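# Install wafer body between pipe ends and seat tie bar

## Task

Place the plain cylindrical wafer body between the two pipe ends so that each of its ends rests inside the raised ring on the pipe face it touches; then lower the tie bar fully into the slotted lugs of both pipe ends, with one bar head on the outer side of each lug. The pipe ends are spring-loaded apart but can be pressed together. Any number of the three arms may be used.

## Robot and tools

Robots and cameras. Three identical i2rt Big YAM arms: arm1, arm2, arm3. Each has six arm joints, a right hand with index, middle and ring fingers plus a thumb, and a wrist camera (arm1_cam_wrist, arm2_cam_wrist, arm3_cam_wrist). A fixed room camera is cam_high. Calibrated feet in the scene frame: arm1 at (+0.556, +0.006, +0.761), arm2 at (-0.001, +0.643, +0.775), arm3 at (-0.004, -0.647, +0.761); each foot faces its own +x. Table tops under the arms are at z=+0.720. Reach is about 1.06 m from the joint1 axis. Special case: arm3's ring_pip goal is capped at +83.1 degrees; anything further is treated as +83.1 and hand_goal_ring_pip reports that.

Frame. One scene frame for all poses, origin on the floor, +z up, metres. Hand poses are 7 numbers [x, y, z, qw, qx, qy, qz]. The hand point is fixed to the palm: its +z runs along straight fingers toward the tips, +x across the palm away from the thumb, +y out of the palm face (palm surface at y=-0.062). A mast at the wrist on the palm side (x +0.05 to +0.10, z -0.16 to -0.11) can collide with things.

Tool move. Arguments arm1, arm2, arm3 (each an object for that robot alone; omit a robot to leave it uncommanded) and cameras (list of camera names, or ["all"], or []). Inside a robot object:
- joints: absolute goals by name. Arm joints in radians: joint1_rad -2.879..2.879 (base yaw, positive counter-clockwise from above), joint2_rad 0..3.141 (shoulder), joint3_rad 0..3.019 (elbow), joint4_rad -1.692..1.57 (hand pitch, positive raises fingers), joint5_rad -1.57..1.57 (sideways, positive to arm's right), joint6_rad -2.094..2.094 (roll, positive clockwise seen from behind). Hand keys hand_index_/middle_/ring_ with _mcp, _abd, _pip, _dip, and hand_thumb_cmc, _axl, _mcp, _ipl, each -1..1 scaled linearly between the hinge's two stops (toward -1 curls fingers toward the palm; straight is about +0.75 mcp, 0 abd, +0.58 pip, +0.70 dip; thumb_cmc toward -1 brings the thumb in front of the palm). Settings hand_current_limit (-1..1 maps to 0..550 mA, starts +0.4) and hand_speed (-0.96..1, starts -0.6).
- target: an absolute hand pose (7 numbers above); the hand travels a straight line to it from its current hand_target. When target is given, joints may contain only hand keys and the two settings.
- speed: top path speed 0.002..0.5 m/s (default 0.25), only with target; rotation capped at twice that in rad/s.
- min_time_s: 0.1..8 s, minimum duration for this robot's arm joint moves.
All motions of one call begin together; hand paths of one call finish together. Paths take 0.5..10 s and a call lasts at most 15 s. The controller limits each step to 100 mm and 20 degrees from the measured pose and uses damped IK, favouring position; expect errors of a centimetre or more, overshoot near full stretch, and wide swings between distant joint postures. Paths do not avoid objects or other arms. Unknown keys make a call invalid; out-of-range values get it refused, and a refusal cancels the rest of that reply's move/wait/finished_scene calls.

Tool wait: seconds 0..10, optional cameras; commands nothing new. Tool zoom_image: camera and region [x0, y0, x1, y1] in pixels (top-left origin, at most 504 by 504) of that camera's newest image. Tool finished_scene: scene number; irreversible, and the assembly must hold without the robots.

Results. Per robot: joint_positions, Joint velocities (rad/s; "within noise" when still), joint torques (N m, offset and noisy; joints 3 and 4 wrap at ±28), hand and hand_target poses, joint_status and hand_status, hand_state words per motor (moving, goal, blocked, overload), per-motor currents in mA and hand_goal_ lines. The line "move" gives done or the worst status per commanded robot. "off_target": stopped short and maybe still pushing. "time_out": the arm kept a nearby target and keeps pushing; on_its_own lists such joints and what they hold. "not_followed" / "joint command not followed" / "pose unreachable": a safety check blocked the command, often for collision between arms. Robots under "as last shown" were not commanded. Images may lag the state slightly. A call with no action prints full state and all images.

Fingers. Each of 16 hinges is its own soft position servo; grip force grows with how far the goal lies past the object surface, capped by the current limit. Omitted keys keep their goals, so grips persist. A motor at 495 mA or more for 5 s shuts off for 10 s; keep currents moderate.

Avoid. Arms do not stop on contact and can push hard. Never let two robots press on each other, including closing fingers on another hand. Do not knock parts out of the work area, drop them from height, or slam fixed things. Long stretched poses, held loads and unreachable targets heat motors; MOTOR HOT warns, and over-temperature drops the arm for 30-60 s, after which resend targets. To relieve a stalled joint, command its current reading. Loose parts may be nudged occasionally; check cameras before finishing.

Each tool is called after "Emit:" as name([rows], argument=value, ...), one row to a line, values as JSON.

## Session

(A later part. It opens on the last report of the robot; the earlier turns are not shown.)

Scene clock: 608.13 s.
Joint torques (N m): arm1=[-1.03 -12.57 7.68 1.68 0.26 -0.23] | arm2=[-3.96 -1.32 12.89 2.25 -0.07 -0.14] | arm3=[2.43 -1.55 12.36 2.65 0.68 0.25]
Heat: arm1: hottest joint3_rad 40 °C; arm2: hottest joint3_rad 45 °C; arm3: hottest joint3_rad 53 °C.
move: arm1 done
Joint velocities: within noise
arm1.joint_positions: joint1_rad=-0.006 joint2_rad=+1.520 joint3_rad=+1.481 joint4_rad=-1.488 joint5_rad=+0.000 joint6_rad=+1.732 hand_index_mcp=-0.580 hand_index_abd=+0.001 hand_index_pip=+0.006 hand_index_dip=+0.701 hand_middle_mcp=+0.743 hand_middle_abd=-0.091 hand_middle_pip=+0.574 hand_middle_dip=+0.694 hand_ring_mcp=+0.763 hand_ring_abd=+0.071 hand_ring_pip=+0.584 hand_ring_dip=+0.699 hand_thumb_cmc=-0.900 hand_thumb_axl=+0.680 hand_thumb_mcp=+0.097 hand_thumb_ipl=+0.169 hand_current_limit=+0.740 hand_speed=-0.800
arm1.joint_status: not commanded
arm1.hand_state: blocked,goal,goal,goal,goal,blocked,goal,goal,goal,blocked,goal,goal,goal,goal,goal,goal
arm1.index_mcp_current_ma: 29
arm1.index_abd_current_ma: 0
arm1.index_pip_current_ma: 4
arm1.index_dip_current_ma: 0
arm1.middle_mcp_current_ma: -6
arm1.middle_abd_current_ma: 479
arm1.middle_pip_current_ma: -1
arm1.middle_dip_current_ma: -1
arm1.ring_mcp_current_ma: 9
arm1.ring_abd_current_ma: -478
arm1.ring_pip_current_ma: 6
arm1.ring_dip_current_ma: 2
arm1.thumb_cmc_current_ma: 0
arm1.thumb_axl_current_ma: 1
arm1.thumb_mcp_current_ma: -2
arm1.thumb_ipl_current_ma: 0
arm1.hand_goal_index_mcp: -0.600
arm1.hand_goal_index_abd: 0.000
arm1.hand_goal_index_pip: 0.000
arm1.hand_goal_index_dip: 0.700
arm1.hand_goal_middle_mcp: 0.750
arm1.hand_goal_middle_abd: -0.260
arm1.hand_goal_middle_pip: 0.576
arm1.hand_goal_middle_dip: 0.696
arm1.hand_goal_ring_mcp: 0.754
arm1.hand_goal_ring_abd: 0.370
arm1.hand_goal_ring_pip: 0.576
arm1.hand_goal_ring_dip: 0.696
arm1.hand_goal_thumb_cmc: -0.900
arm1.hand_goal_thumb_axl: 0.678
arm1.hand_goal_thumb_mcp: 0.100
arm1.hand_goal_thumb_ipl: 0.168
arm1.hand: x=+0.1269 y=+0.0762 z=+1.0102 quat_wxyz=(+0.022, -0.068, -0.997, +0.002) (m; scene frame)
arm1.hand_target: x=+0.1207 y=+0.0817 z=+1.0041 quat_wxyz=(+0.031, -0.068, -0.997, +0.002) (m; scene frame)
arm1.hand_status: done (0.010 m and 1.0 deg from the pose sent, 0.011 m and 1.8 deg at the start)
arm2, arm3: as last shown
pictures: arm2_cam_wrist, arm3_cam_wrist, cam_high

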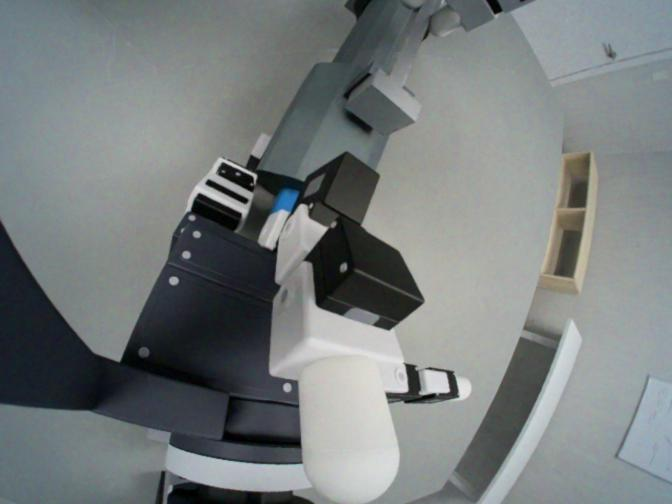

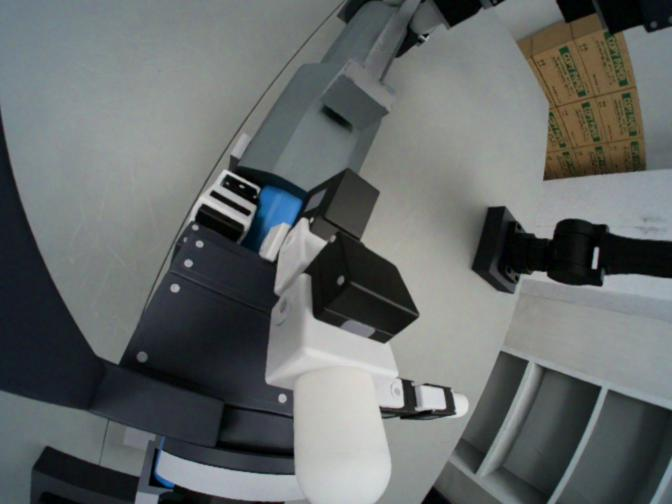

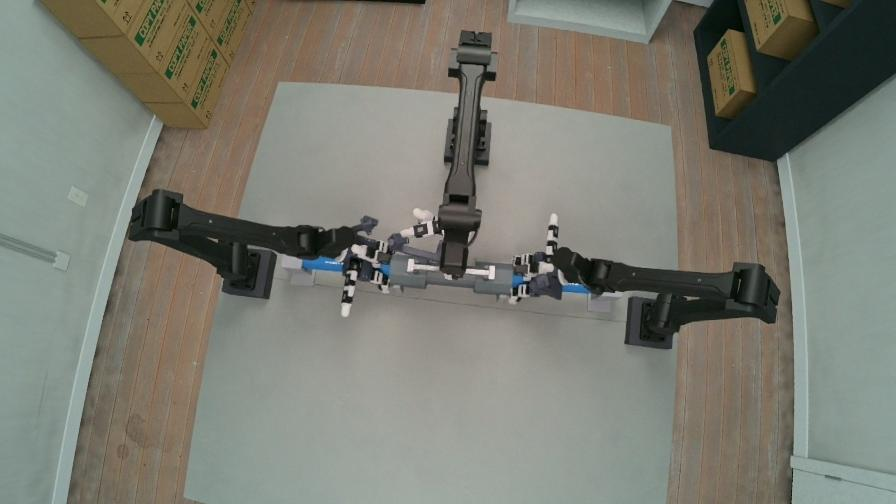

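Emit:
move(arm1={"target": [0.1205, 0.0816, 1.0175, -0.0315, 0.0680, 0.9972, -0.0021], "speed": 0.02})

Emit:
move(arm1={"joints": {"hand_middle_abd": -0.02, "hand_ring_abd": 0.02, "hand_speed": -0.9}}, cameras=["cam_high", "arm1_cam_wrist", "arm2_cam_wrist"])

Emit:
zoom_image(camera="arm1_cam_wrist", region=[230, 100, 350, 210])

Emit:
zoom_image(camera="arm2_cam_wrist", region=[320, 40, 440, 150])

Scene clock: 610.53 s.
Joint torques (N m): arm1=[-1.08 -12.57 10.26 0.1 0.27 -0.22] | arm2=[-4.07 -1.26 12.89 2.25 -0.08 -0.15] | arm3=[2.2 -1.9 12.34 2.55 0.64 0.19]
Heat: arm1: hottest joint3_rad 39 °C; arm2: hottest joint3_rad 45 °C; arm3: hottest joint3_rad 53 °C.
move: arm1 off_target
Joint velocities: within noise
arm1.joint_positions: joint1_rad=-0.006 joint2_rad=+1.520 joint3_rad=+1.481 joint4_rad=-1.488 joint5_rad=+0.000 joint6_rad=+1.732 hand_index_mcp=-0.580 hand_index_abd=+0.001 hand_index_pip=+0.006 hand_index_dip=+0.701 hand_middle_mcp=+0.743 hand_middle_abd=-0.091 hand_middle_pip=+0.574 hand_middle_dip=+0.694 hand_ring_mcp=+0.763 hand_ring_abd=+0.071 hand_ring_pip=+0.584 hand_ring_dip=+0.699 hand_thumb_cmc=-0.900 hand_thumb_axl=+0.680 hand_thumb_mcp=+0.097 hand_thumb_ipl=+0.169 hand_current_limit=+0.740 hand_speed=-0.800
arm1.joint_status: not commanded
arm1.hand_state: blocked,goal,goal,goal,goal,blocked,goal,goal,goal,blocked,goal,goal,goal,goal,goal,goal
arm1.index_mcp_current_ma: 29
arm1.index_abd_current_ma: 0
arm1.index_pip_current_ma: 4
arm1.index_dip_current_ma: 0
arm1.middle_mcp_current_ma: -6
arm1.middle_abd_current_ma: 478
arm1.middle_pip_current_ma: -1
arm1.middle_dip_current_ma: -1
arm1.ring_mcp_current_ma: 9
arm1.ring_abd_current_ma: -478
arm1.ring_pip_current_ma: 6
arm1.ring_dip_current_ma: 2
arm1.thumb_cmc_current_ma: 0
arm1.thumb_axl_current_ma: 1
arm1.thumb_mcp_current_ma: -2
arm1.thumb_ipl_current_ma: 0
arm1.hand_goal_index_mcp: -0.600
arm1.hand_goal_index_abd: 0.000
arm1.hand_goal_index_pip: 0.000
arm1.hand_goal_index_dip: 0.700
arm1.hand_goal_middle_mcp: 0.750
arm1.hand_goal_middle_abd: -0.260
arm1.hand_goal_middle_pip: 0.576
arm1.hand_goal_middle_dip: 0.696
arm1.hand_goal_ring_mcp: 0.754
arm1.hand_goal_ring_abd: 0.370
arm1.hand_goal_ring_pip: 0.576
arm1.hand_goal_ring_dip: 0.696
arm1.hand_goal_thumb_cmc: -0.900
arm1.hand_goal_thumb_axl: 0.678
arm1.hand_goal_thumb_mcp: 0.100
arm1.hand_goal_thumb_ipl: 0.168
arm1.hand: x=+0.1272 y=+0.0762 z=+1.0103 quat_wxyz=(+0.022, -0.068, -0.997, +0.002) (m; scene frame)
arm1.hand_target: x=+0.1208 y=+0.0817 z=+1.0175 quat_wxyz=(+0.032, -0.068, -0.997, +0.002) (m; scene frame)
arm1.hand_status: off_target (0.011 m and 1.1 deg from the pose sent, 0.011 m and 1.0 deg at the start)
arm2, arm3: as last shown
pictures: none

Scene clock: 611.53 s.
Joint torques (N m): arm1=[-1.26 -13.8 10.32 0.1 0.24 -0.23] | arm2=[-4.01 -1.14 12.9 2.26 -0.07 -0.14] | arm3=[2.67 -1.14 12.19 2.8 0.68 0.24]
Heat: arm1: hottest joint3_rad 39 °C; arm2: hottest joint3_rad 45 °C; arm3: hottest joint3_rad 53 °C.
move: arm1 done
Joint velocities: within noise
arm1.joint_positions: joint1_rad=-0.006 joint2_rad=+1.520 joint3_rad=+1.481 joint4_rad=-1.488 joint5_rad=+0.000 joint6_rad=+1.732 hand_index_mcp=-0.580 hand_index_abd=+0.001 hand_index_pip=+0.006 hand_index_dip=+0.701 hand_middle_mcp=+0.745 hand_middle_abd=-0.023 hand_middle_pip=+0.574 hand_middle_dip=+0.694 hand_ring_mcp=+0.755 hand_ring_abd=+0.023 hand_ring_pip=+0.578 hand_ring_dip=+0.699 hand_thumb_cmc=-0.900 hand_thumb_axl=+0.680 hand_thumb_mcp=+0.097 hand_thumb_ipl=+0.169 hand_current_limit=+0.740 hand_speed=-0.900
arm1.joint_status: all done
arm1.hand_state: blocked,goal,goal,goal,goal,goal,goal,goal,goal,goal,goal,goal,goal,goal,goal,goal
arm1.index_mcp_current_ma: 29
arm1.index_abd_current_ma: 0
arm1.index_pip_current_ma: 4
arm1.index_dip_current_ma: 0
arm1.middle_mcp_current_ma: -4
arm1.middle_abd_current_ma: -1
arm1.middle_pip_current_ma: -1
arm1.middle_dip_current_ma: -1
arm1.ring_mcp_current_ma: 0
arm1.ring_abd_current_ma: 2
arm1.ring_pip_current_ma: 1
arm1.ring_dip_current_ma: 1
arm1.thumb_cmc_current_ma: 0
arm1.thumb_axl_current_ma: 1
arm1.thumb_mcp_current_ma: -2
arm1.thumb_ipl_current_ma: 0
arm1.hand_goal_index_mcp: -0.600
arm1.hand_goal_index_abd: 0.000
arm1.hand_goal_index_pip: 0.000
arm1.hand_goal_index_dip: 0.700
arm1.hand_goal_middle_mcp: 0.750
arm1.hand_goal_middle_abd: -0.020
arm1.hand_goal_middle_pip: 0.576
arm1.hand_goal_middle_dip: 0.696
arm1.hand_goal_ring_mcp: 0.754
arm1.hand_goal_ring_abd: 0.020
arm1.hand_goal_ring_pip: 0.576
arm1.hand_goal_ring_dip: 0.696
arm1.hand_goal_thumb_cmc: -0.900
arm1.hand_goal_thumb_axl: 0.678
arm1.hand_goal_thumb_mcp: 0.100
arm1.hand_goal_thumb_ipl: 0.168
arm1.hand: x=+0.1272 y=+0.0763 z=+1.0104 quat_wxyz=(+0.022, -0.068, -0.997, +0.002) (m; scene frame)
arm1.hand_target: x=+0.1208 y=+0.0817 z=+1.0175 quat_wxyz=(+0.032, -0.068, -0.997, +0.002) (m; scene frame)
arm1.hand_status: not commanded
arm2, arm3: as last shown
pictures: arm1_cam_wrist, arm2_cam_wrist, cam_high

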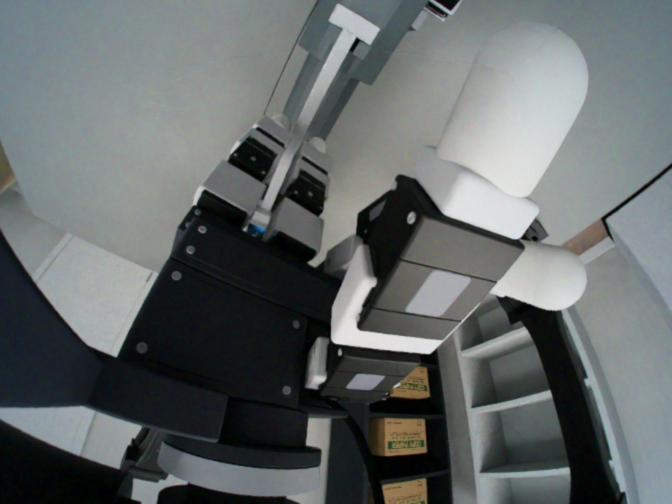

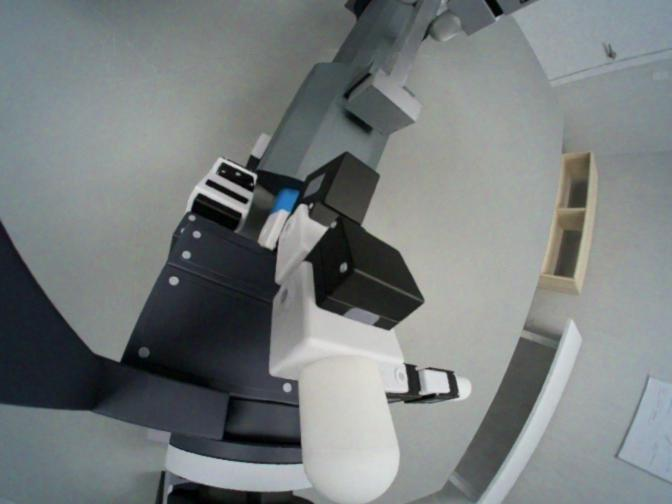

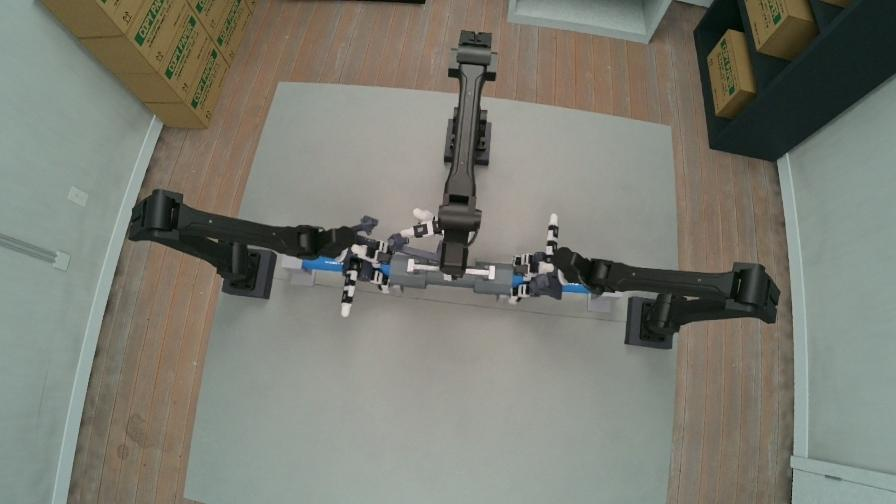

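Scaled by 4.200 from the camera's 672x504 image, which has a finer 960x720 frame.

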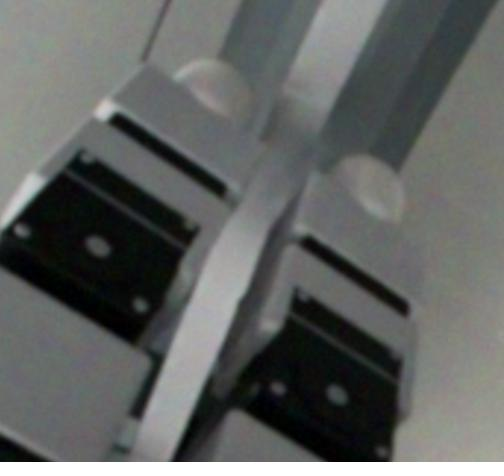

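Scaled by 4.200 from the camera's 672x504 image, which has a finer 960x720 frame.

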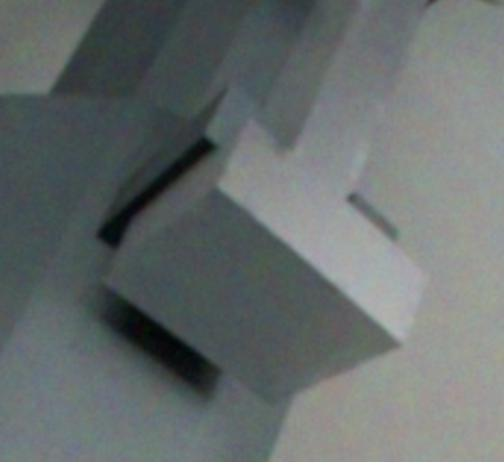

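Emit:
move(arm1={"joints": {"hand_middle_abd": 0.12, "hand_ring_abd": -0.12, "hand_speed": -0.85}})

Emit:
move(arm1={"target": [0.1150, 0.0817, 1.055, -0.0315, 0.0680, 0.9972, -0.0021], "speed": 0.05}, cameras=["cam_high", "arm1_cam_wrist", "arm2_cam_wrist"])

Emit:
zoom_image(camera="arm1_cam_wrist", region=[230, 60, 350, 170])

Emit:
zoom_image(camera="arm2_cam_wrist", region=[320, 40, 440, 150])

Scene clock: 613.90 s.
Joint torques (N m): arm1=[-1.14 -12.45 10.28 0.09 0.25 -0.23] | arm2=[-3.96 -1.26 12.92 2.26 -0.07 -0.15] | arm3=[1.96 -1.26 12.34 2.56 0.67 0.28]
Heat: arm1: hottest joint3_rad 39 °C; arm2: hottest joint3_rad 45 °C; arm3: hottest joint3_rad 53 °C.
move: arm1 done
Joint velocities: within noise
arm1.joint_positions: joint1_rad=-0.006 joint2_rad=+1.520 joint3_rad=+1.481 joint4_rad=-1.488 joint5_rad=+0.000 joint6_rad=+1.732 hand_index_mcp=-0.580 hand_index_abd=+0.001 hand_index_pip=+0.006 hand_index_dip=+0.701 hand_middle_mcp=+0.745 hand_middle_abd=+0.116 hand_middle_pip=+0.574 hand_middle_dip=+0.694 hand_ring_mcp=+0.755 hand_ring_abd=-0.115 hand_ring_pip=+0.578 hand_ring_dip=+0.699 hand_thumb_cmc=-0.900 hand_thumb_axl=+0.680 hand_thumb_mcp=+0.097 hand_thumb_ipl=+0.169 hand_current_limit=+0.740 hand_speed=-0.850
arm1.joint_status: all done
arm1.hand_state: blocked,goal,goal,goal,goal,goal,goal,goal,goal,goal,goal,goal,goal,goal,goal,goal
arm1.index_mcp_current_ma: 29
arm1.index_abd_current_ma: 0
arm1.index_pip_current_ma: 4
arm1.index_dip_current_ma: 0
arm1.middle_mcp_current_ma: -4
arm1.middle_abd_current_ma: -2
arm1.middle_pip_current_ma: -1
arm1.middle_dip_current_ma: -1
arm1.ring_mcp_current_ma: 0
arm1.ring_abd_current_ma: 3
arm1.ring_pip_current_ma: 1
arm1.ring_dip_current_ma: 1
arm1.thumb_cmc_current_ma: 0
arm1.thumb_axl_current_ma: 1
arm1.thumb_mcp_current_ma: -2
arm1.thumb_ipl_current_ma: 0
arm1.hand_goal_index_mcp: -0.600
arm1.hand_goal_index_abd: 0.000
arm1.hand_goal_index_pip: 0.000
arm1.hand_goal_index_dip: 0.700
arm1.hand_goal_middle_mcp: 0.750
arm1.hand_goal_middle_abd: 0.120
arm1.hand_goal_middle_pip: 0.576
arm1.hand_goal_middle_dip: 0.696
arm1.hand_goal_ring_mcp: 0.754
arm1.hand_goal_ring_abd: -0.120
arm1.hand_goal_ring_pip: 0.576
arm1.hand_goal_ring_dip: 0.696
arm1.hand_goal_thumb_cmc: -0.900
arm1.hand_goal_thumb_axl: 0.678
arm1.hand_goal_thumb_mcp: 0.100
arm1.hand_goal_thumb_ipl: 0.168
arm1.hand: x=+0.1272 y=+0.0763 z=+1.0104 quat_wxyz=(+0.022, -0.068, -0.997, +0.002) (m; scene frame)
arm1.hand_target: x=+0.1208 y=+0.0817 z=+1.0175 quat_wxyz=(+0.032, -0.068, -0.997, +0.002) (m; scene frame)
arm1.hand_status: not commanded
arm2, arm3: as last shown
pictures: none

Scene clock: 615.17 s.
Joint torques (N m): arm1=[-1.2 -10.99 11.88 -0.35 0.23 -0.24] | arm2=[-4.01 -1.26 12.89 2.25 -0.07 -0.15] | arm3=[1.73 -1.9 12.18 2.74 0.64 0.18]
Heat: arm1: hottest joint3_rad 39 °C; arm2: hottest joint3_rad 45 °C; arm3: hottest joint3_rad 53 °C.
move: arm1 off_target
Joint velocities: within noise
arm1.joint_positions: joint1_rad=-0.006 joint2_rad=+1.520 joint3_rad=+1.578 joint4_rad=-1.579 joint5_rad=+0.000 joint6_rad=+1.732 hand_index_mcp=-0.580 hand_index_abd=+0.001 hand_index_pip=+0.006 hand_index_dip=+0.701 hand_middle_mcp=+0.745 hand_middle_abd=+0.116 hand_middle_pip=+0.574 hand_middle_dip=+0.694 hand_ring_mcp=+0.755 hand_ring_abd=-0.116 hand_ring_pip=+0.578 hand_ring_dip=+0.699 hand_thumb_cmc=-0.900 hand_thumb_axl=+0.680 hand_thumb_mcp=+0.097 hand_thumb_ipl=+0.169 hand_current_limit=+0.740 hand_speed=-0.850
arm1.joint_status: not commanded
arm1.hand_state: blocked,goal,goal,goal,goal,goal,goal,goal,goal,goal,goal,goal,goal,goal,goal,goal
arm1.index_mcp_current_ma: 29
arm1.index_abd_current_ma: 0
arm1.index_pip_current_ma: 4
arm1.index_dip_current_ma: 0
arm1.middle_mcp_current_ma: -4
arm1.middle_abd_current_ma: -2
arm1.middle_pip_current_ma: -1
arm1.middle_dip_current_ma: -1
arm1.ring_mcp_current_ma: 0
arm1.ring_abd_current_ma: 2
arm1.ring_pip_current_ma: 1
arm1.ring_dip_current_ma: 1
arm1.thumb_cmc_current_ma: 0
arm1.thumb_axl_current_ma: 1
arm1.thumb_mcp_current_ma: -2
arm1.thumb_ipl_current_ma: 0
arm1.hand_goal_index_mcp: -0.600
arm1.hand_goal_index_abd: 0.000
arm1.hand_goal_index_pip: 0.000
arm1.hand_goal_index_dip: 0.700
arm1.hand_goal_middle_mcp: 0.750
arm1.hand_goal_middle_abd: 0.120
arm1.hand_goal_middle_pip: 0.576
arm1.hand_goal_middle_dip: 0.696
arm1.hand_goal_ring_mcp: 0.754
arm1.hand_goal_ring_abd: -0.120
arm1.hand_goal_ring_pip: 0.576
arm1.hand_goal_ring_dip: 0.696
arm1.hand_goal_thumb_cmc: -0.900
arm1.hand_goal_thumb_axl: 0.678
arm1.hand_goal_thumb_mcp: 0.100
arm1.hand_goal_thumb_ipl: 0.168
arm1.hand: x=+0.1260 y=+0.0763 z=+1.0471 quat_wxyz=(+0.025, -0.068, -0.997, +0.002) (m; scene frame)
arm1.hand_target: x=+0.1155 y=+0.0818 z=+1.0550 quat_wxyz=(+0.032, -0.068, -0.997, +0.002) (m; scene frame)
arm1.hand_status: off_target (0.015 m and 0.7 deg from the pose sent, 0.047 m and 1.1 deg at the start)
arm2, arm3: as last shown
pictures: arm1_cam_wrist, arm2_cam_wrist, cam_high

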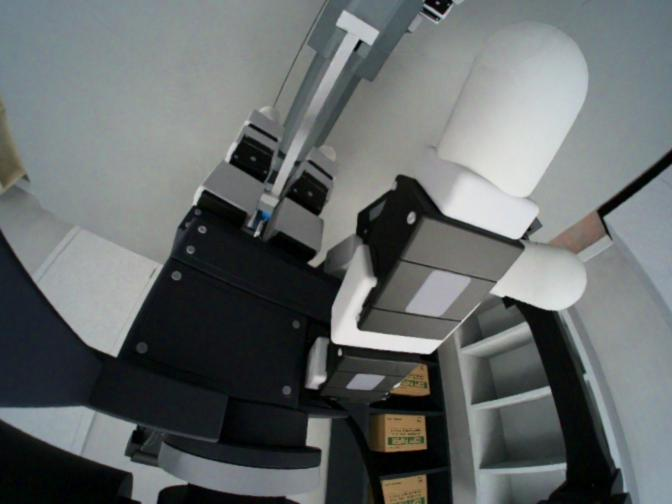

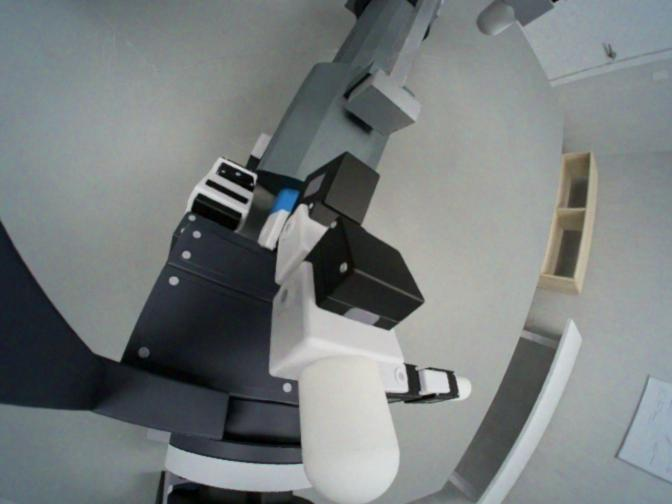

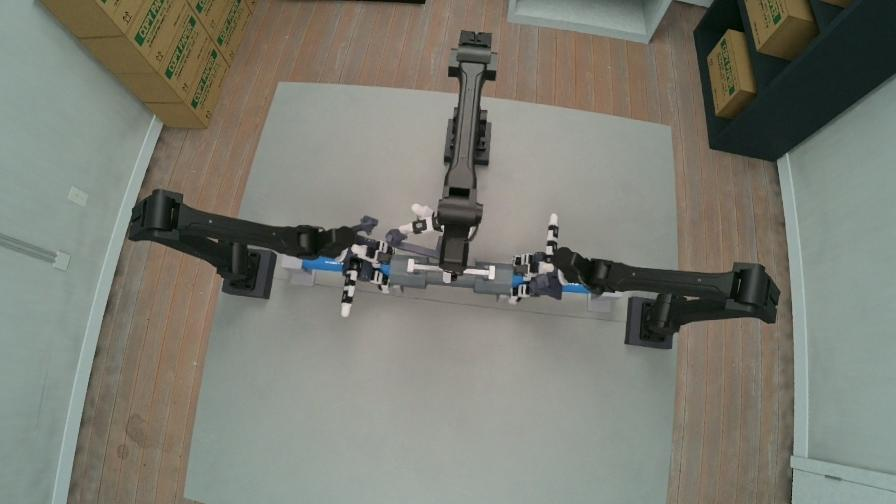

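Scaled by 4.200 from the camera's 672x504 image, which has a finer 960x720 frame.

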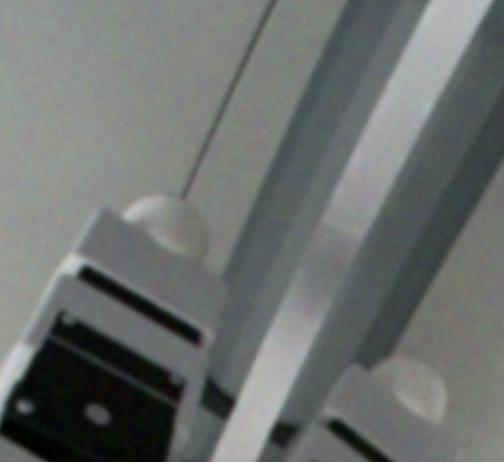

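Scaled by 4.200 from the camera's 672x504 image, which has a finer 960x720 frame.

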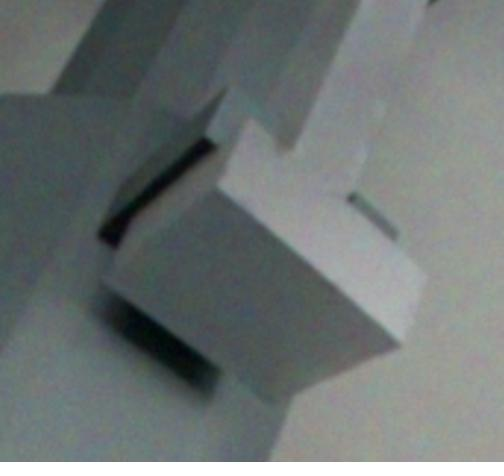

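Bar stays. Retract arm1 and view the assembly.

Emit:
move(arm1={"target": [0.1200, 0.0800, 1.11, -0.0174, 0.0680, 0.9977, -0.0012], "speed": 0.15})

Emit:
move(arm1={"target": [0.26, 0.0500, 1.13, -0.0174, 0.0680, 0.9977, -0.0012], "speed": 0.2}, cameras=["cam_high"])

Emit:
zoom_image(camera="cam_high", region=[380, 230, 520, 310])

Scene clock: 617.17 s.
Joint torques (N m): arm1=[-0.38 -12.86 11.71 -0.27 0.25 -0.18] | arm2=[-4.01 -1.26 12.9 2.26 -0.07 -0.15] | arm3=[2.43 -2.08 12.22 2.71 0.64 0.25]
Heat: arm1: hottest joint3_rad 40 °C; arm2: hottest joint3_rad 45 °C; arm3: hottest joint3_rad 53 °C.
move: arm1 off_target
Joint velocities: within noise
arm1.joint_positions: joint1_rad=-0.006 joint2_rad=+1.530 joint3_rad=+1.717 joint4_rad=-1.697 joint5_rad=+0.011 joint6_rad=+1.732 hand_index_mcp=-0.580 hand_index_abd=+0.001 hand_index_pip=+0.006 hand_index_dip=+0.701 hand_middle_mcp=+0.745 hand_middle_abd=+0.117 hand_middle_pip=+0.574 hand_middle_dip=+0.694 hand_ring_mcp=+0.755 hand_ring_abd=-0.116 hand_ring_pip=+0.578 hand_ring_dip=+0.699 hand_thumb_cmc=-0.900 hand_thumb_axl=+0.680 hand_thumb_mcp=+0.097 hand_thumb_ipl=+0.169 hand_current_limit=+0.740 hand_speed=-0.850
arm1.joint_status: not commanded
arm1.hand_state: blocked,goal,goal,goal,goal,goal,goal,goal,goal,goal,goal,goal,goal,goal,goal,goal
arm1.index_mcp_current_ma: 29
arm1.index_abd_current_ma: 0
arm1.index_pip_current_ma: 4
arm1.index_dip_current_ma: 0
arm1.middle_mcp_current_ma: -3
arm1.middle_abd_current_ma: -2
arm1.middle_pip_current_ma: -1
arm1.middle_dip_current_ma: -1
arm1.ring_mcp_current_ma: 0
arm1.ring_abd_current_ma: 2
arm1.ring_pip_current_ma: 1
arm1.ring_dip_current_ma: 1
arm1.thumb_cmc_current_ma: 0
arm1.thumb_axl_current_ma: 1
arm1.thumb_mcp_current_ma: -2
arm1.thumb_ipl_current_ma: 0
arm1.hand_goal_index_mcp: -0.600
arm1.hand_goal_index_abd: 0.000
arm1.hand_goal_index_pip: 0.000
arm1.hand_goal_index_dip: 0.700
arm1.hand_goal_middle_mcp: 0.750
arm1.hand_goal_middle_abd: 0.120
arm1.hand_goal_middle_pip: 0.576
arm1.hand_goal_middle_dip: 0.696
arm1.hand_goal_ring_mcp: 0.754
arm1.hand_goal_ring_abd: -0.120
arm1.hand_goal_ring_pip: 0.576
arm1.hand_goal_ring_dip: 0.696
arm1.hand_goal_thumb_cmc: -0.900
arm1.hand_goal_thumb_axl: 0.678
arm1.hand_goal_thumb_mcp: 0.100
arm1.hand_goal_thumb_ipl: 0.168
arm1.hand: x=+0.1254 y=+0.0781 z=+1.0959 quat_wxyz=(+0.031, -0.068, -0.997, -0.002) (m; scene frame)
arm1.hand_target: x=+0.1206 y=+0.0801 z=+1.1094 quat_wxyz=(+0.044, -0.067, -0.997, -0.002) (m; scene frame)
arm1.hand_status: off_target (0.015 m and 1.6 deg from the pose sent, 0.063 m and 0.9 deg at the start; a joint's target at an end of its range on 19 of 29 steps)
arm2, arm3: as last shown
pictures: none

Scene clock: 618.63 s.
Joint torques (N m): arm1=[0.21 -5.89 8.08 0.23 0.27 -0.01] | arm2=[-4.07 -1.26 12.9 2.26 -0.07 -0.15] | arm3=[1.9 -2.43 12.16 2.45 0.67 0.16]
Heat: arm1: hottest joint3_rad 40 °C; arm2: hottest joint3_rad 45 °C; arm3: hottest joint3_rad 53 °C.
move: arm1 off_target
Joint velocities: within noise
arm1.joint_positions: joint1_rad=+0.094 joint2_rad=+1.137 joint3_rad=+1.447 joint4_rad=-1.701 joint5_rad=+0.035 joint6_rad=+1.826 hand_index_mcp=-0.580 hand_index_abd=+0.001 hand_index_pip=+0.006 hand_index_dip=+0.701 hand_middle_mcp=+0.746 hand_middle_abd=+0.117 hand_middle_pip=+0.574 hand_middle_dip=+0.694 hand_ring_mcp=+0.755 hand_ring_abd=-0.117 hand_ring_pip=+0.578 hand_ring_dip=+0.699 hand_thumb_cmc=-0.900 hand_thumb_axl=+0.680 hand_thumb_mcp=+0.097 hand_thumb_ipl=+0.169 hand_current_limit=+0.740 hand_speed=-0.850
arm1.joint_status: not commanded
arm1.hand_state: blocked,goal,goal,goal,goal,goal,goal,goal,goal,goal,goal,goal,goal,goal,goal,goal
arm1.index_mcp_current_ma: 29
arm1.index_abd_current_ma: 0
arm1.index_pip_current_ma: 4
arm1.index_dip_current_ma: 0
arm1.middle_mcp_current_ma: -3
arm1.middle_abd_current_ma: -1
arm1.middle_pip_current_ma: -1
arm1.middle_dip_current_ma: -1
arm1.ring_mcp_current_ma: 0
arm1.ring_abd_current_ma: 2
arm1.ring_pip_current_ma: 1
arm1.ring_dip_current_ma: 1
arm1.thumb_cmc_current_ma: 0
arm1.thumb_axl_current_ma: 1
arm1.thumb_mcp_current_ma: -2
arm1.thumb_ipl_current_ma: 0
arm1.hand_goal_index_mcp: -0.600
arm1.hand_goal_index_abd: 0.000
arm1.hand_goal_index_pip: 0.000
arm1.hand_goal_index_dip: 0.700
arm1.hand_goal_middle_mcp: 0.750
arm1.hand_goal_middle_abd: 0.120
arm1.hand_goal_middle_pip: 0.576
arm1.hand_goal_middle_dip: 0.696
arm1.hand_goal_ring_mcp: 0.754
arm1.hand_goal_ring_abd: -0.120
arm1.hand_goal_ring_pip: 0.576
arm1.hand_goal_ring_dip: 0.696
arm1.hand_goal_thumb_cmc: -0.900
arm1.hand_goal_thumb_axl: 0.678
arm1.hand_goal_thumb_mcp: 0.100
arm1.hand_goal_thumb_ipl: 0.168
arm1.hand: x=+0.2588 y=+0.0525 z=+1.1321 quat_wxyz=(+0.091, -0.066, -0.994, +0.000) (m; scene frame)
arm1.hand_target: x=+0.2597 y=+0.0500 z=+1.1291 quat_wxyz=(+0.084, -0.069, -0.994, -0.001) (m; scene frame)
arm1.hand_status: off_target (0.003 m and 8.5 deg from the pose sent, 0.142 m and 1.6 deg at the start; a joint's target at an end of its range on 43 of 44 steps)
arm2, arm3: as last shown
pictures: cam_high

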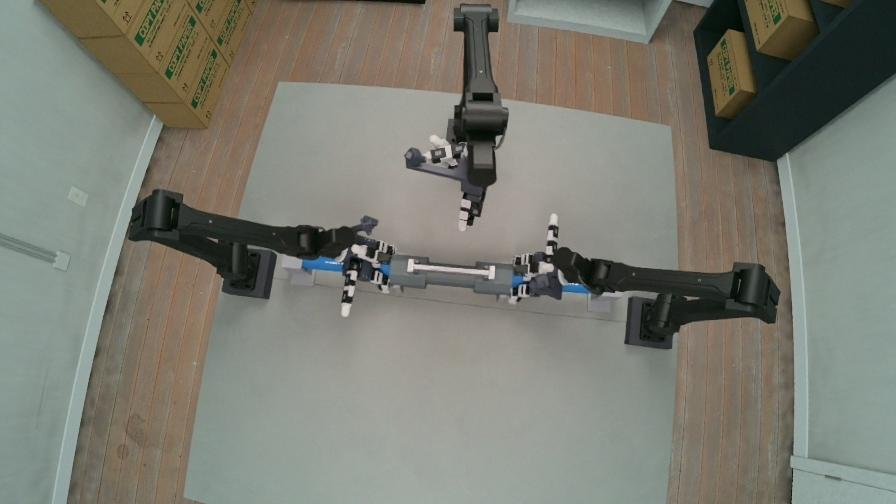

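Scaled by 3.600 from the camera's 896x504 image, which has a finer 1280x720 frame.

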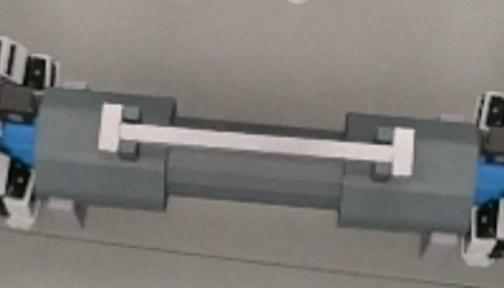

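Emit:
move(arm2={"target": [0.0475, 0.175, 0.908, 0.4225, 0.9063, 0.0037, 0.0017], "speed": 0.03}, arm3={"target": [0.0930, -0.185, 0.908, -0.0017, -0.0037, 0.9063, 0.4225], "speed": 0.03}, cameras=["cam_high", "arm2_cam_wrist", "arm3_cam_wrist"])

Emit:
zoom_image(camera="cam_high", region=[380, 230, 520, 310])

Scene clock: 622.17 s.
Joint torques (N m): arm1=[0.03 -6.53 8.23 0.27 0.27 0.01] | arm2=[-1.2 -5.66 6.52 1.51 0.27 0.05] | arm3=[-1.73 -8.06 6.28 1.22 -0.02 -0.06]
Heat: arm1: hottest joint3_rad 39 °C; arm2: hottest joint3_rad 45 °C; arm3: hottest joint3_rad 52 °C.
move: arm2 done; arm3 done
Joint velocities: within noise
arm1: as last shown
arm2.joint_positions: joint1_rad=+0.206 joint2_rad=+1.298 joint3_rad=+0.448 joint4_rad=+0.136 joint5_rad=+0.183 joint6_rad=+0.144 hand_index_mcp=+1.000 hand_index_abd=+0.169 hand_index_pip=+0.997 hand_index_dip=+0.997 hand_middle_mcp=-0.998 hand_middle_abd=+0.000 hand_middle_pip=+0.001 hand_middle_dip=+0.696 hand_ring_mcp=+1.000 hand_ring_abd=-0.169 hand_ring_pip=+1.000 hand_ring_dip=+0.997 hand_thumb_cmc=+0.720 hand_thumb_axl=+0.677 hand_thumb_mcp=+0.225 hand_thumb_ipl=+0.168 hand_current_limit=+0.400 hand_speed=-0.600
arm2.joint_status: not commanded
arm2.hand_state: goal,goal,goal,goal,goal,goal,goal,goal,goal,goal,goal,goal,goal,goal,goal,goal
arm2.index_mcp_current_ma: 1
arm2.index_abd_current_ma: -4
arm2.index_pip_current_ma: -9
arm2.index_dip_current_ma: -10
arm2.middle_mcp_current_ma: 7
arm2.middle_abd_current_ma: 1
arm2.middle_pip_current_ma: 4
arm2.middle_dip_current_ma: 0
arm2.ring_mcp_current_ma: 1
arm2.ring_abd_current_ma: 3
arm2.ring_pip_current_ma: 0
arm2.ring_dip_current_ma: -9
arm2.thumb_cmc_current_ma: 21
arm2.thumb_axl_current_ma: -2
arm2.thumb_mcp_current_ma: -4
arm2.thumb_ipl_current_ma: -1
arm2.hand_goal_index_mcp: 1.000
arm2.hand_goal_index_abd: 0.170
arm2.hand_goal_index_pip: 1.000
arm2.hand_goal_index_dip: 1.000
arm2.hand_goal_middle_mcp: -1.000
arm2.hand_goal_middle_abd: 0.000
arm2.hand_goal_middle_pip: 0.000
arm2.hand_goal_middle_dip: 0.696
arm2.hand_goal_ring_mcp: 1.000
arm2.hand_goal_ring_abd: -0.170
arm2.hand_goal_ring_pip: 1.000
arm2.hand_goal_ring_dip: 1.000
arm2.hand_goal_thumb_cmc: 0.714
arm2.hand_goal_thumb_axl: 0.678
arm2.hand_goal_thumb_mcp: 0.226
arm2.hand_goal_thumb_ipl: 0.168
arm2.hand: x=+0.0447 y=+0.1712 z=+0.9093 quat_wxyz=(+0.424, +0.905, +0.003, -0.001) (m; scene frame)
arm2.hand_target: x=+0.0475 y=+0.1749 z=+0.9081 quat_wxyz=(+0.423, +0.906, +0.004, +0.002) (m; scene frame)
arm2.hand_status: done (0.005 m and 0.4 deg from the pose sent, 0.040 m and 0.7 deg at the start)
arm3.joint_positions: joint1_rad=-0.213 joint2_rad=+1.240 joint3_rad=+0.454 joint4_rad=+0.069 joint5_rad=-0.213 joint6_rad=-0.170 hand_index_mcp=+1.000 hand_index_abd=+0.170 hand_index_pip=+0.998 hand_index_dip=+0.997 hand_middle_mcp=-0.997 hand_middle_abd=+0.001 hand_middle_pip=+0.002 hand_middle_dip=+0.696 hand_ring_mcp=+1.000 hand_ring_abd=-0.166 hand_ring_pip=+0.998 hand_ring_dip=+0.997 hand_thumb_cmc=+0.721 hand_thumb_axl=+0.677 hand_thumb_mcp=+0.225 hand_thumb_ipl=+0.168 hand_current_limit=+0.400 hand_speed=-0.600
arm3.joint_status: not commanded
arm3.hand_state: goal,goal,goal,goal,goal,goal,goal,goal,goal,goal,goal,goal,goal,goal,goal,goal
arm3.index_mcp_current_ma: 0
arm3.index_abd_current_ma: 0
arm3.index_pip_current_ma: 0
arm3.index_dip_current_ma: 0
arm3.middle_mcp_current_ma: 0
arm3.middle_abd_current_ma: 0
arm3.middle_pip_current_ma: 0
arm3.middle_dip_current_ma: 0
arm3.ring_mcp_current_ma: 0
arm3.ring_abd_current_ma: 1
arm3.ring_pip_current_ma: 0
arm3.ring_dip_current_ma: 0
arm3.thumb_cmc_current_ma: 2
arm3.thumb_axl_current_ma: 0
arm3.thumb_mcp_current_ma: 0
arm3.thumb_ipl_current_ma: 0
arm3.hand_goal_index_mcp: 1.000
arm3.hand_goal_index_abd: 0.170
arm3.hand_goal_index_pip: 1.000
arm3.hand_goal_index_dip: 1.000
arm3.hand_goal_middle_mcp: -1.000
arm3.hand_goal_middle_abd: 0.000
arm3.hand_goal_middle_pip: 0.000
arm3.hand_goal_middle_dip: 0.696
arm3.hand_goal_ring_mcp: 1.000
arm3.hand_goal_ring_abd: -0.170
arm3.hand_goal_ring_pip: 1.000
arm3.hand_goal_ring_dip: 1.000
arm3.hand_goal_thumb_cmc: 0.714
arm3.hand_goal_thumb_axl: 0.678
arm3.hand_goal_thumb_mcp: 0.226
arm3.hand_goal_thumb_ipl: 0.168
arm3.hand: x=+0.0877 y=-0.1802 z=+0.9091 quat_wxyz=(-0.005, -0.007, +0.905, +0.425) (m; scene frame)
arm3.hand_target: x=+0.0928 y=-0.1849 z=+0.9080 quat_wxyz=(-0.002, -0.004, +0.906, +0.423) (m; scene frame)
arm3.hand_status: done (0.007 m and 0.6 deg from the pose sent, 0.037 m and 0.6 deg at the start)
pictures: arm2_cam_wrist, arm3_cam_wrist, cam_high

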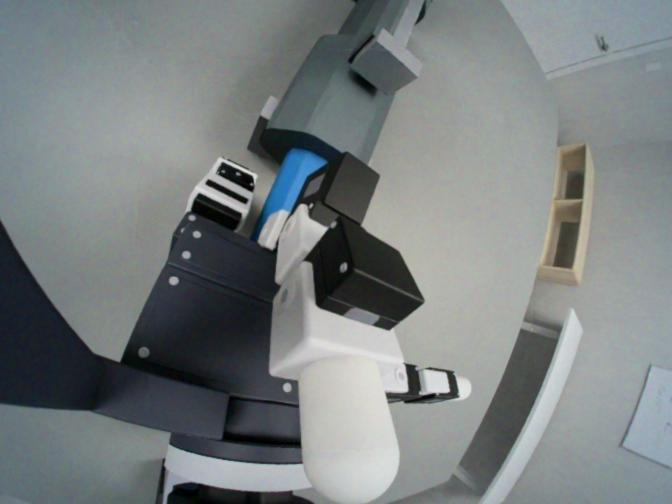

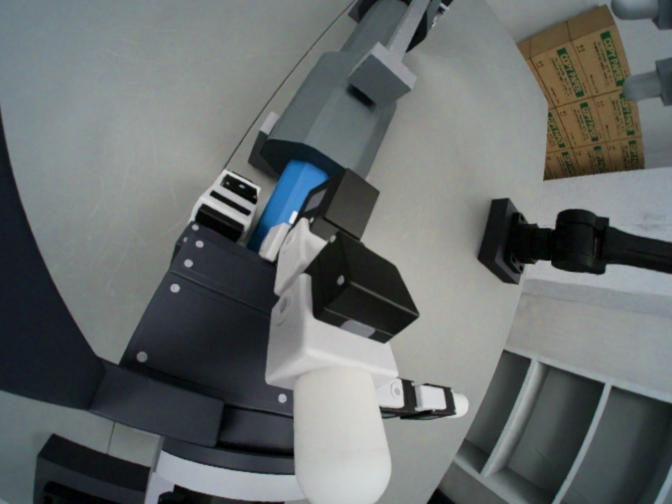

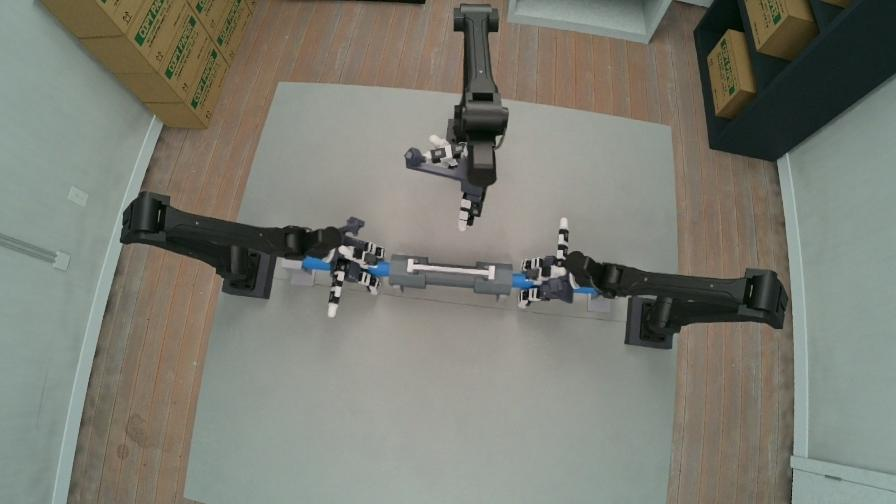

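Scaled by 3.600 from the camera's 896x504 image, which has a finer 1280x720 frame.

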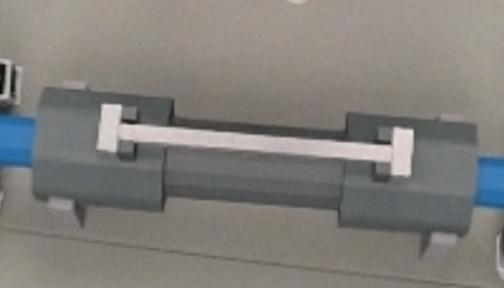

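Emit:
move(arm2={"target": [0.0475, 0.2545, 0.910, 0.4225, 0.9063, 0.0037, 0.0017], "speed": 0.1}, arm3={"target": [0.0940, -0.266, 0.910, -0.0017, -0.0037, 0.9063, 0.4225], "speed": 0.1})

Emit:
move(arm2={"target": [0.0475, 0.2545, 1.05, 0.4225, 0.9063, 0.0037, 0.0017], "speed": 0.15}, arm3={"target": [0.0940, -0.266, 1.05, -0.0017, -0.0037, 0.9063, 0.4225], "speed": 0.15}, cameras=["cam_high", "arm2_cam_wrist", "arm3_cam_wrist"])

Emit:
zoom_image(camera="cam_high", region=[380, 240, 440, 300])

Emit:
zoom_image(camera="cam_high", region=[460, 240, 520, 300])

Scene clock: 624.97 s.
Joint torques (N m): arm1=[0.15 -6.59 8.18 0.24 0.27 0.01] | arm2=[-1.32 -2.49 7.86 1.26 0.34 0.03] | arm3=[-1.2 -3.31 7.35 1.07 -0.12 -0.11]
Heat: arm1: hottest joint3_rad 39 °C; arm2: hottest joint3_rad 45 °C; arm3: hottest joint3_rad 52 °C.
move: arm2 done; arm3 done
Joint velocities: within noise
arm1: as last shown
arm2.joint_positions: joint1_rad=+0.300 joint2_rad=+1.012 joint3_rad=+0.265 joint4_rad=+0.017 joint5_rad=+0.251 joint6_rad=+0.206 hand_index_mcp=+1.000 hand_index_abd=+0.169 hand_index_pip=+0.997 hand_index_dip=+0.997 hand_middle_mcp=-0.998 hand_middle_abd=+0.000 hand_middle_pip=+0.001 hand_middle_dip=+0.696 hand_ring_mcp=+1.000 hand_ring_abd=-0.169 hand_ring_pip=+1.000 hand_ring_dip=+0.997 hand_thumb_cmc=+0.720 hand_thumb_axl=+0.677 hand_thumb_mcp=+0.225 hand_thumb_ipl=+0.168 hand_current_limit=+0.400 hand_speed=-0.600
arm2.joint_status: not commanded
arm2.hand_state: goal,goal,goal,goal,goal,goal,goal,goal,goal,goal,goal,goal,goal,goal,goal,goal
arm2.index_mcp_current_ma: 1
arm2.index_abd_current_ma: -4
arm2.index_pip_current_ma: -9
arm2.index_dip_current_ma: -10
arm2.middle_mcp_current_ma: 7
arm2.middle_abd_current_ma: 1
arm2.middle_pip_current_ma: 4
arm2.middle_dip_current_ma: 0
arm2.ring_mcp_current_ma: 1
arm2.ring_abd_current_ma: 3
arm2.ring_pip_current_ma: 0
arm2.ring_dip_current_ma: -9
arm2.thumb_cmc_current_ma: 21
arm2.thumb_axl_current_ma: -2
arm2.thumb_mcp_current_ma: -4
arm2.thumb_ipl_current_ma: -1
arm2.hand_goal_index_mcp: 1.000
arm2.hand_goal_index_abd: 0.170
arm2.hand_goal_index_pip: 1.000
arm2.hand_goal_index_dip: 1.000
arm2.hand_goal_middle_mcp: -1.000
arm2.hand_goal_middle_abd: 0.000
arm2.hand_goal_middle_pip: 0.000
arm2.hand_goal_middle_dip: 0.696
arm2.hand_goal_ring_mcp: 1.000
arm2.hand_goal_ring_abd: -0.170
arm2.hand_goal_ring_pip: 1.000
arm2.hand_goal_ring_dip: 1.000
arm2.hand_goal_thumb_cmc: 0.714
arm2.hand_goal_thumb_axl: 0.678
arm2.hand_goal_thumb_mcp: 0.226
arm2.hand_goal_thumb_ipl: 0.168
arm2.hand: x=+0.0456 y=+0.2536 z=+0.9091 quat_wxyz=(+0.423, +0.906, +0.004, -0.001) (m; scene frame)
arm2.hand_target: x=+0.0475 y=+0.2545 z=+0.9099 quat_wxyz=(+0.423, +0.906, +0.004, +0.002) (m; scene frame)
arm2.hand_status: done (0.002 m and 0.3 deg from the pose sent, 0.083 m and 0.4 deg at the start)
arm3.joint_positions: joint1_rad=-0.324 joint2_rad=+0.935 joint3_rad=+0.282 joint4_rad=-0.083 joint5_rad=-0.292 joint6_rad=-0.243 hand_index_mcp=+1.000 hand_index_abd=+0.170 hand_index_pip=+0.998 hand_index_dip=+0.997 hand_middle_mcp=-0.997 hand_middle_abd=+0.001 hand_middle_pip=+0.002 hand_middle_dip=+0.696 hand_ring_mcp=+1.000 hand_ring_abd=-0.166 hand_ring_pip=+0.998 hand_ring_dip=+0.997 hand_thumb_cmc=+0.721 hand_thumb_axl=+0.677 hand_thumb_mcp=+0.225 hand_thumb_ipl=+0.168 hand_current_limit=+0.400 hand_speed=-0.600
arm3.joint_status: not commanded
arm3.hand_state: goal,goal,goal,goal,goal,goal,goal,goal,goal,goal,goal,goal,goal,goal,goal,goal
arm3.index_mcp_current_ma: 0
arm3.index_abd_current_ma: 0
arm3.index_pip_current_ma: 0
arm3.index_dip_current_ma: 0
arm3.middle_mcp_current_ma: 0
arm3.middle_abd_current_ma: 0
arm3.middle_pip_current_ma: 0
arm3.middle_dip_current_ma: 0
arm3.ring_mcp_current_ma: 0
arm3.ring_abd_current_ma: 1
arm3.ring_pip_current_ma: 0
arm3.ring_dip_current_ma: 0
arm3.thumb_cmc_current_ma: 2
arm3.thumb_axl_current_ma: 0
arm3.thumb_mcp_current_ma: 0
arm3.thumb_ipl_current_ma: 0
arm3.hand_goal_index_mcp: 1.000
arm3.hand_goal_index_abd: 0.170
arm3.hand_goal_index_pip: 1.000
arm3.hand_goal_index_dip: 1.000
arm3.hand_goal_middle_mcp: -1.000
arm3.hand_goal_middle_abd: 0.000
arm3.hand_goal_middle_pip: 0.000
arm3.hand_goal_middle_dip: 0.696
arm3.hand_goal_ring_mcp: 1.000
arm3.hand_goal_ring_abd: -0.170
arm3.hand_goal_ring_pip: 1.000
arm3.hand_goal_ring_dip: 1.000
arm3.hand_goal_thumb_cmc: 0.714
arm3.hand_goal_thumb_axl: 0.678
arm3.hand_goal_thumb_mcp: 0.226
arm3.hand_goal_thumb_ipl: 0.168
arm3.hand: x=+0.0907 y=-0.2637 z=+0.9106 quat_wxyz=(-0.005, -0.005, +0.905, +0.424) (m; scene frame)
arm3.hand_target: x=+0.0940 y=-0.2660 z=+0.9098 quat_wxyz=(-0.002, -0.003, +0.906, +0.422) (m; scene frame)
arm3.hand_status: done (0.004 m and 0.4 deg from the pose sent, 0.086 m and 0.6 deg at the start)
pictures: none

Scene clock: 626.57 s.
Joint torques (N m): arm1=[0.15 -6.48 8.2 0.23 0.26 0.02] | arm2=[-1.2 -1.2 13.27 1.29 0.36 0.04] | arm3=[-0.79 -2.37 12.63 1.16 -0.15 -0.16]
Heat: arm1: hottest joint3_rad 39 °C; arm2: hottest joint3_rad 45 °C; arm3: hottest joint3_rad 52 °C.
move: arm2 off_target; arm3 off_target
Joint velocities: within noise
arm1: as last shown
arm2.joint_positions: joint1_rad=+0.300 joint2_rad=+0.725 joint3_rad=+0.517 joint4_rad=-0.561 joint5_rad=+0.252 joint6_rad=+0.208 hand_index_mcp=+1.000 hand_index_abd=+0.169 hand_index_pip=+0.997 hand_index_dip=+0.997 hand_middle_mcp=-0.998 hand_middle_abd=+0.000 hand_middle_pip=+0.001 hand_middle_dip=+0.696 hand_ring_mcp=+1.000 hand_ring_abd=-0.169 hand_ring_pip=+1.000 hand_ring_dip=+0.997 hand_thumb_cmc=+0.720 hand_thumb_axl=+0.677 hand_thumb_mcp=+0.225 hand_thumb_ipl=+0.168 hand_current_limit=+0.400 hand_speed=-0.600
arm2.joint_status: not commanded
arm2.hand_state: goal,goal,goal,goal,goal,goal,goal,goal,goal,goal,goal,goal,goal,goal,goal,goal
arm2.index_mcp_current_ma: 1
arm2.index_abd_current_ma: -4
arm2.index_pip_current_ma: -9
arm2.index_dip_current_ma: -10
arm2.middle_mcp_current_ma: 7
arm2.middle_abd_current_ma: 1
arm2.middle_pip_current_ma: 4
arm2.middle_dip_current_ma: 0
arm2.ring_mcp_current_ma: 1
arm2.ring_abd_current_ma: 3
arm2.ring_pip_current_ma: 0
arm2.ring_dip_current_ma: -9
arm2.thumb_cmc_current_ma: 21
arm2.thumb_axl_current_ma: -2
arm2.thumb_mcp_current_ma: -4
arm2.thumb_ipl_current_ma: -1
arm2.hand_goal_index_mcp: 1.000
arm2.hand_goal_index_abd: 0.170
arm2.hand_goal_index_pip: 1.000
arm2.hand_goal_index_dip: 1.000
arm2.hand_goal_middle_mcp: -1.000
arm2.hand_goal_middle_abd: 0.000
arm2.hand_goal_middle_pip: 0.000
arm2.hand_goal_middle_dip: 0.696
arm2.hand_goal_ring_mcp: 1.000
arm2.hand_goal_ring_abd: -0.170
arm2.hand_goal_ring_pip: 1.000
arm2.hand_goal_ring_dip: 1.000
arm2.hand_goal_thumb_cmc: 0.714
arm2.hand_goal_thumb_axl: 0.678
arm2.hand_goal_thumb_mcp: 0.226
arm2.hand_goal_thumb_ipl: 0.168
arm2.hand: x=+0.0430 y=+0.2597 z=+1.0258 quat_wxyz=(+0.407, +0.914, +0.006, -0.006) (m; scene frame)
arm2.hand_target: x=+0.0472 y=+0.2553 z=+1.0498 quat_wxyz=(+0.423, +0.906, +0.004, +0.002) (m; scene frame)
arm2.hand_status: off_target (0.025 m and 2.2 deg from the pose sent, 0.141 m and 0.3 deg at the start)
arm3.joint_positions: joint1_rad=-0.324 joint2_rad=+0.698 joint3_rad=+0.537 joint4_rad=-0.624 joint5_rad=-0.293 joint6_rad=-0.245 hand_index_mcp=+1.000 hand_index_abd=+0.170 hand_index_pip=+0.998 hand_index_dip=+0.997 hand_middle_mcp=-0.997 hand_middle_abd=+0.001 hand_middle_pip=+0.002 hand_middle_dip=+0.696 hand_ring_mcp=+1.000 hand_ring_abd=-0.166 hand_ring_pip=+0.998 hand_ring_dip=+0.997 hand_thumb_cmc=+0.721 hand_thumb_axl=+0.677 hand_thumb_mcp=+0.225 hand_thumb_ipl=+0.168 hand_current_limit=+0.400 hand_speed=-0.600
arm3.joint_status: not commanded
arm3.hand_state: goal,goal,goal,goal,goal,goal,goal,goal,goal,goal,goal,goal,goal,goal,goal,goal
arm3.index_mcp_current_ma: 0
arm3.index_abd_current_ma: 0
arm3.index_pip_current_ma: 0
arm3.index_dip_current_ma: 0
arm3.middle_mcp_current_ma: 0
arm3.middle_abd_current_ma: 0
arm3.middle_pip_current_ma: 0
arm3.middle_dip_current_ma: 0
arm3.ring_mcp_current_ma: 0
arm3.ring_abd_current_ma: 1
arm3.ring_pip_current_ma: 0
arm3.ring_dip_current_ma: 0
arm3.thumb_cmc_current_ma: 2
arm3.thumb_axl_current_ma: 0
arm3.thumb_mcp_current_ma: 0
arm3.thumb_ipl_current_ma: 0
arm3.hand_goal_index_mcp: 1.000
arm3.hand_goal_index_abd: 0.170
arm3.hand_goal_index_pip: 1.000
arm3.hand_goal_index_dip: 1.000
arm3.hand_goal_middle_mcp: -1.000
arm3.hand_goal_middle_abd: 0.000
arm3.hand_goal_middle_pip: 0.000
arm3.hand_goal_middle_dip: 0.696
arm3.hand_goal_ring_mcp: 1.000
arm3.hand_goal_ring_abd: -0.170
arm3.hand_goal_ring_pip: 1.000
arm3.hand_goal_ring_dip: 1.000
arm3.hand_goal_thumb_cmc: 0.714
arm3.hand_goal_thumb_axl: 0.678
arm3.hand_goal_thumb_mcp: 0.226
arm3.hand_goal_thumb_ipl: 0.168
arm3.hand: x=+0.0871 y=-0.2713 z=+1.0205 quat_wxyz=(-0.013, -0.002, +0.915, +0.404) (m; scene frame)
arm3.hand_target: x=+0.0935 y=-0.2671 z=+1.0497 quat_wxyz=(-0.001, -0.004, +0.906, +0.423) (m; scene frame)
arm3.hand_status: off_target (0.031 m and 2.6 deg from the pose sent, 0.139 m and 0.5 deg at the start)
pictures: arm2_cam_wrist, arm3_cam_wrist, cam_high

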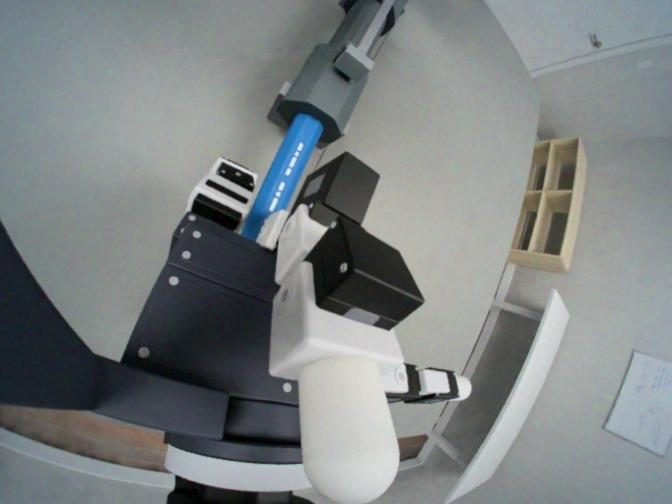

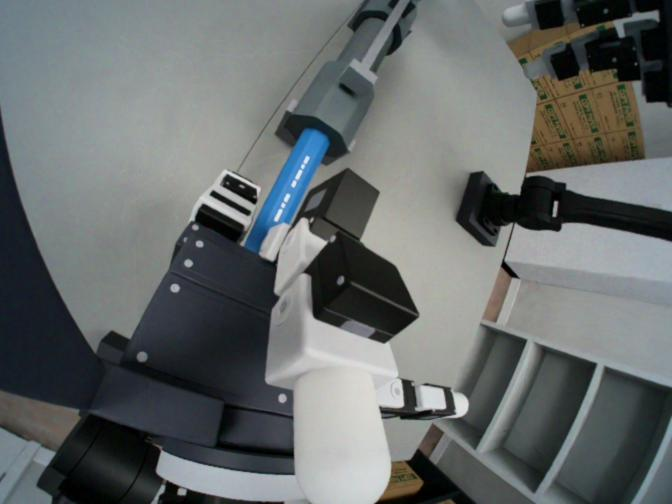

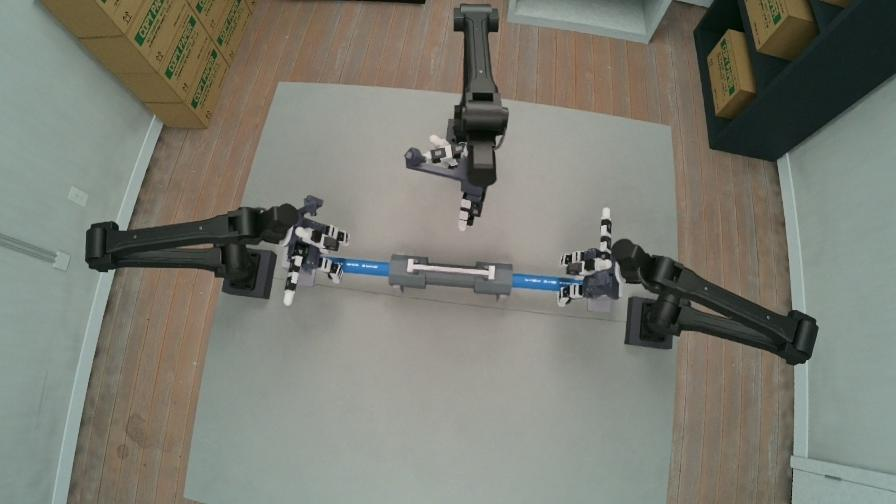

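Scaled by 8.400 from the camera's 896x504 image, which has a finer 1280x720 frame.

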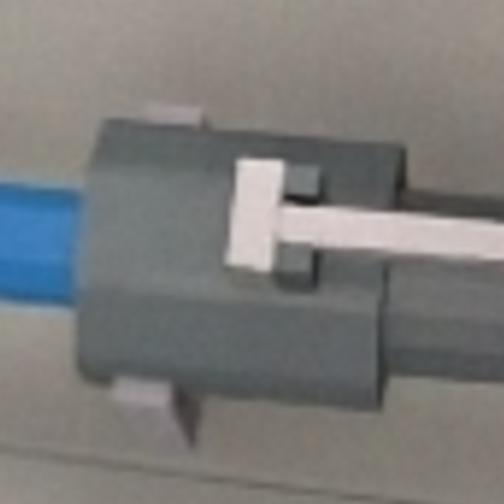

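Scaled by 8.400 from the camera's 896x504 image, which has a finer 1280x720 frame.

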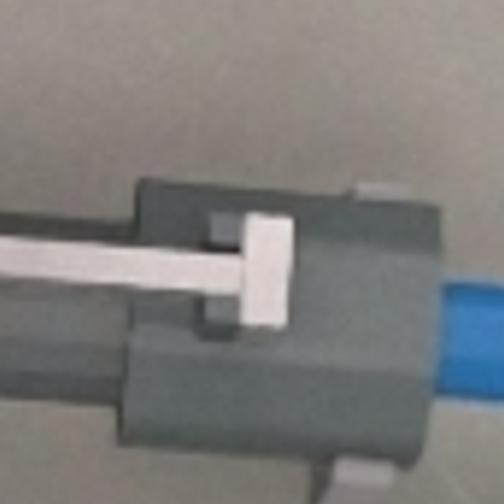

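Emit:
finished_scene(scene=2)

The scene is finished: the task was done.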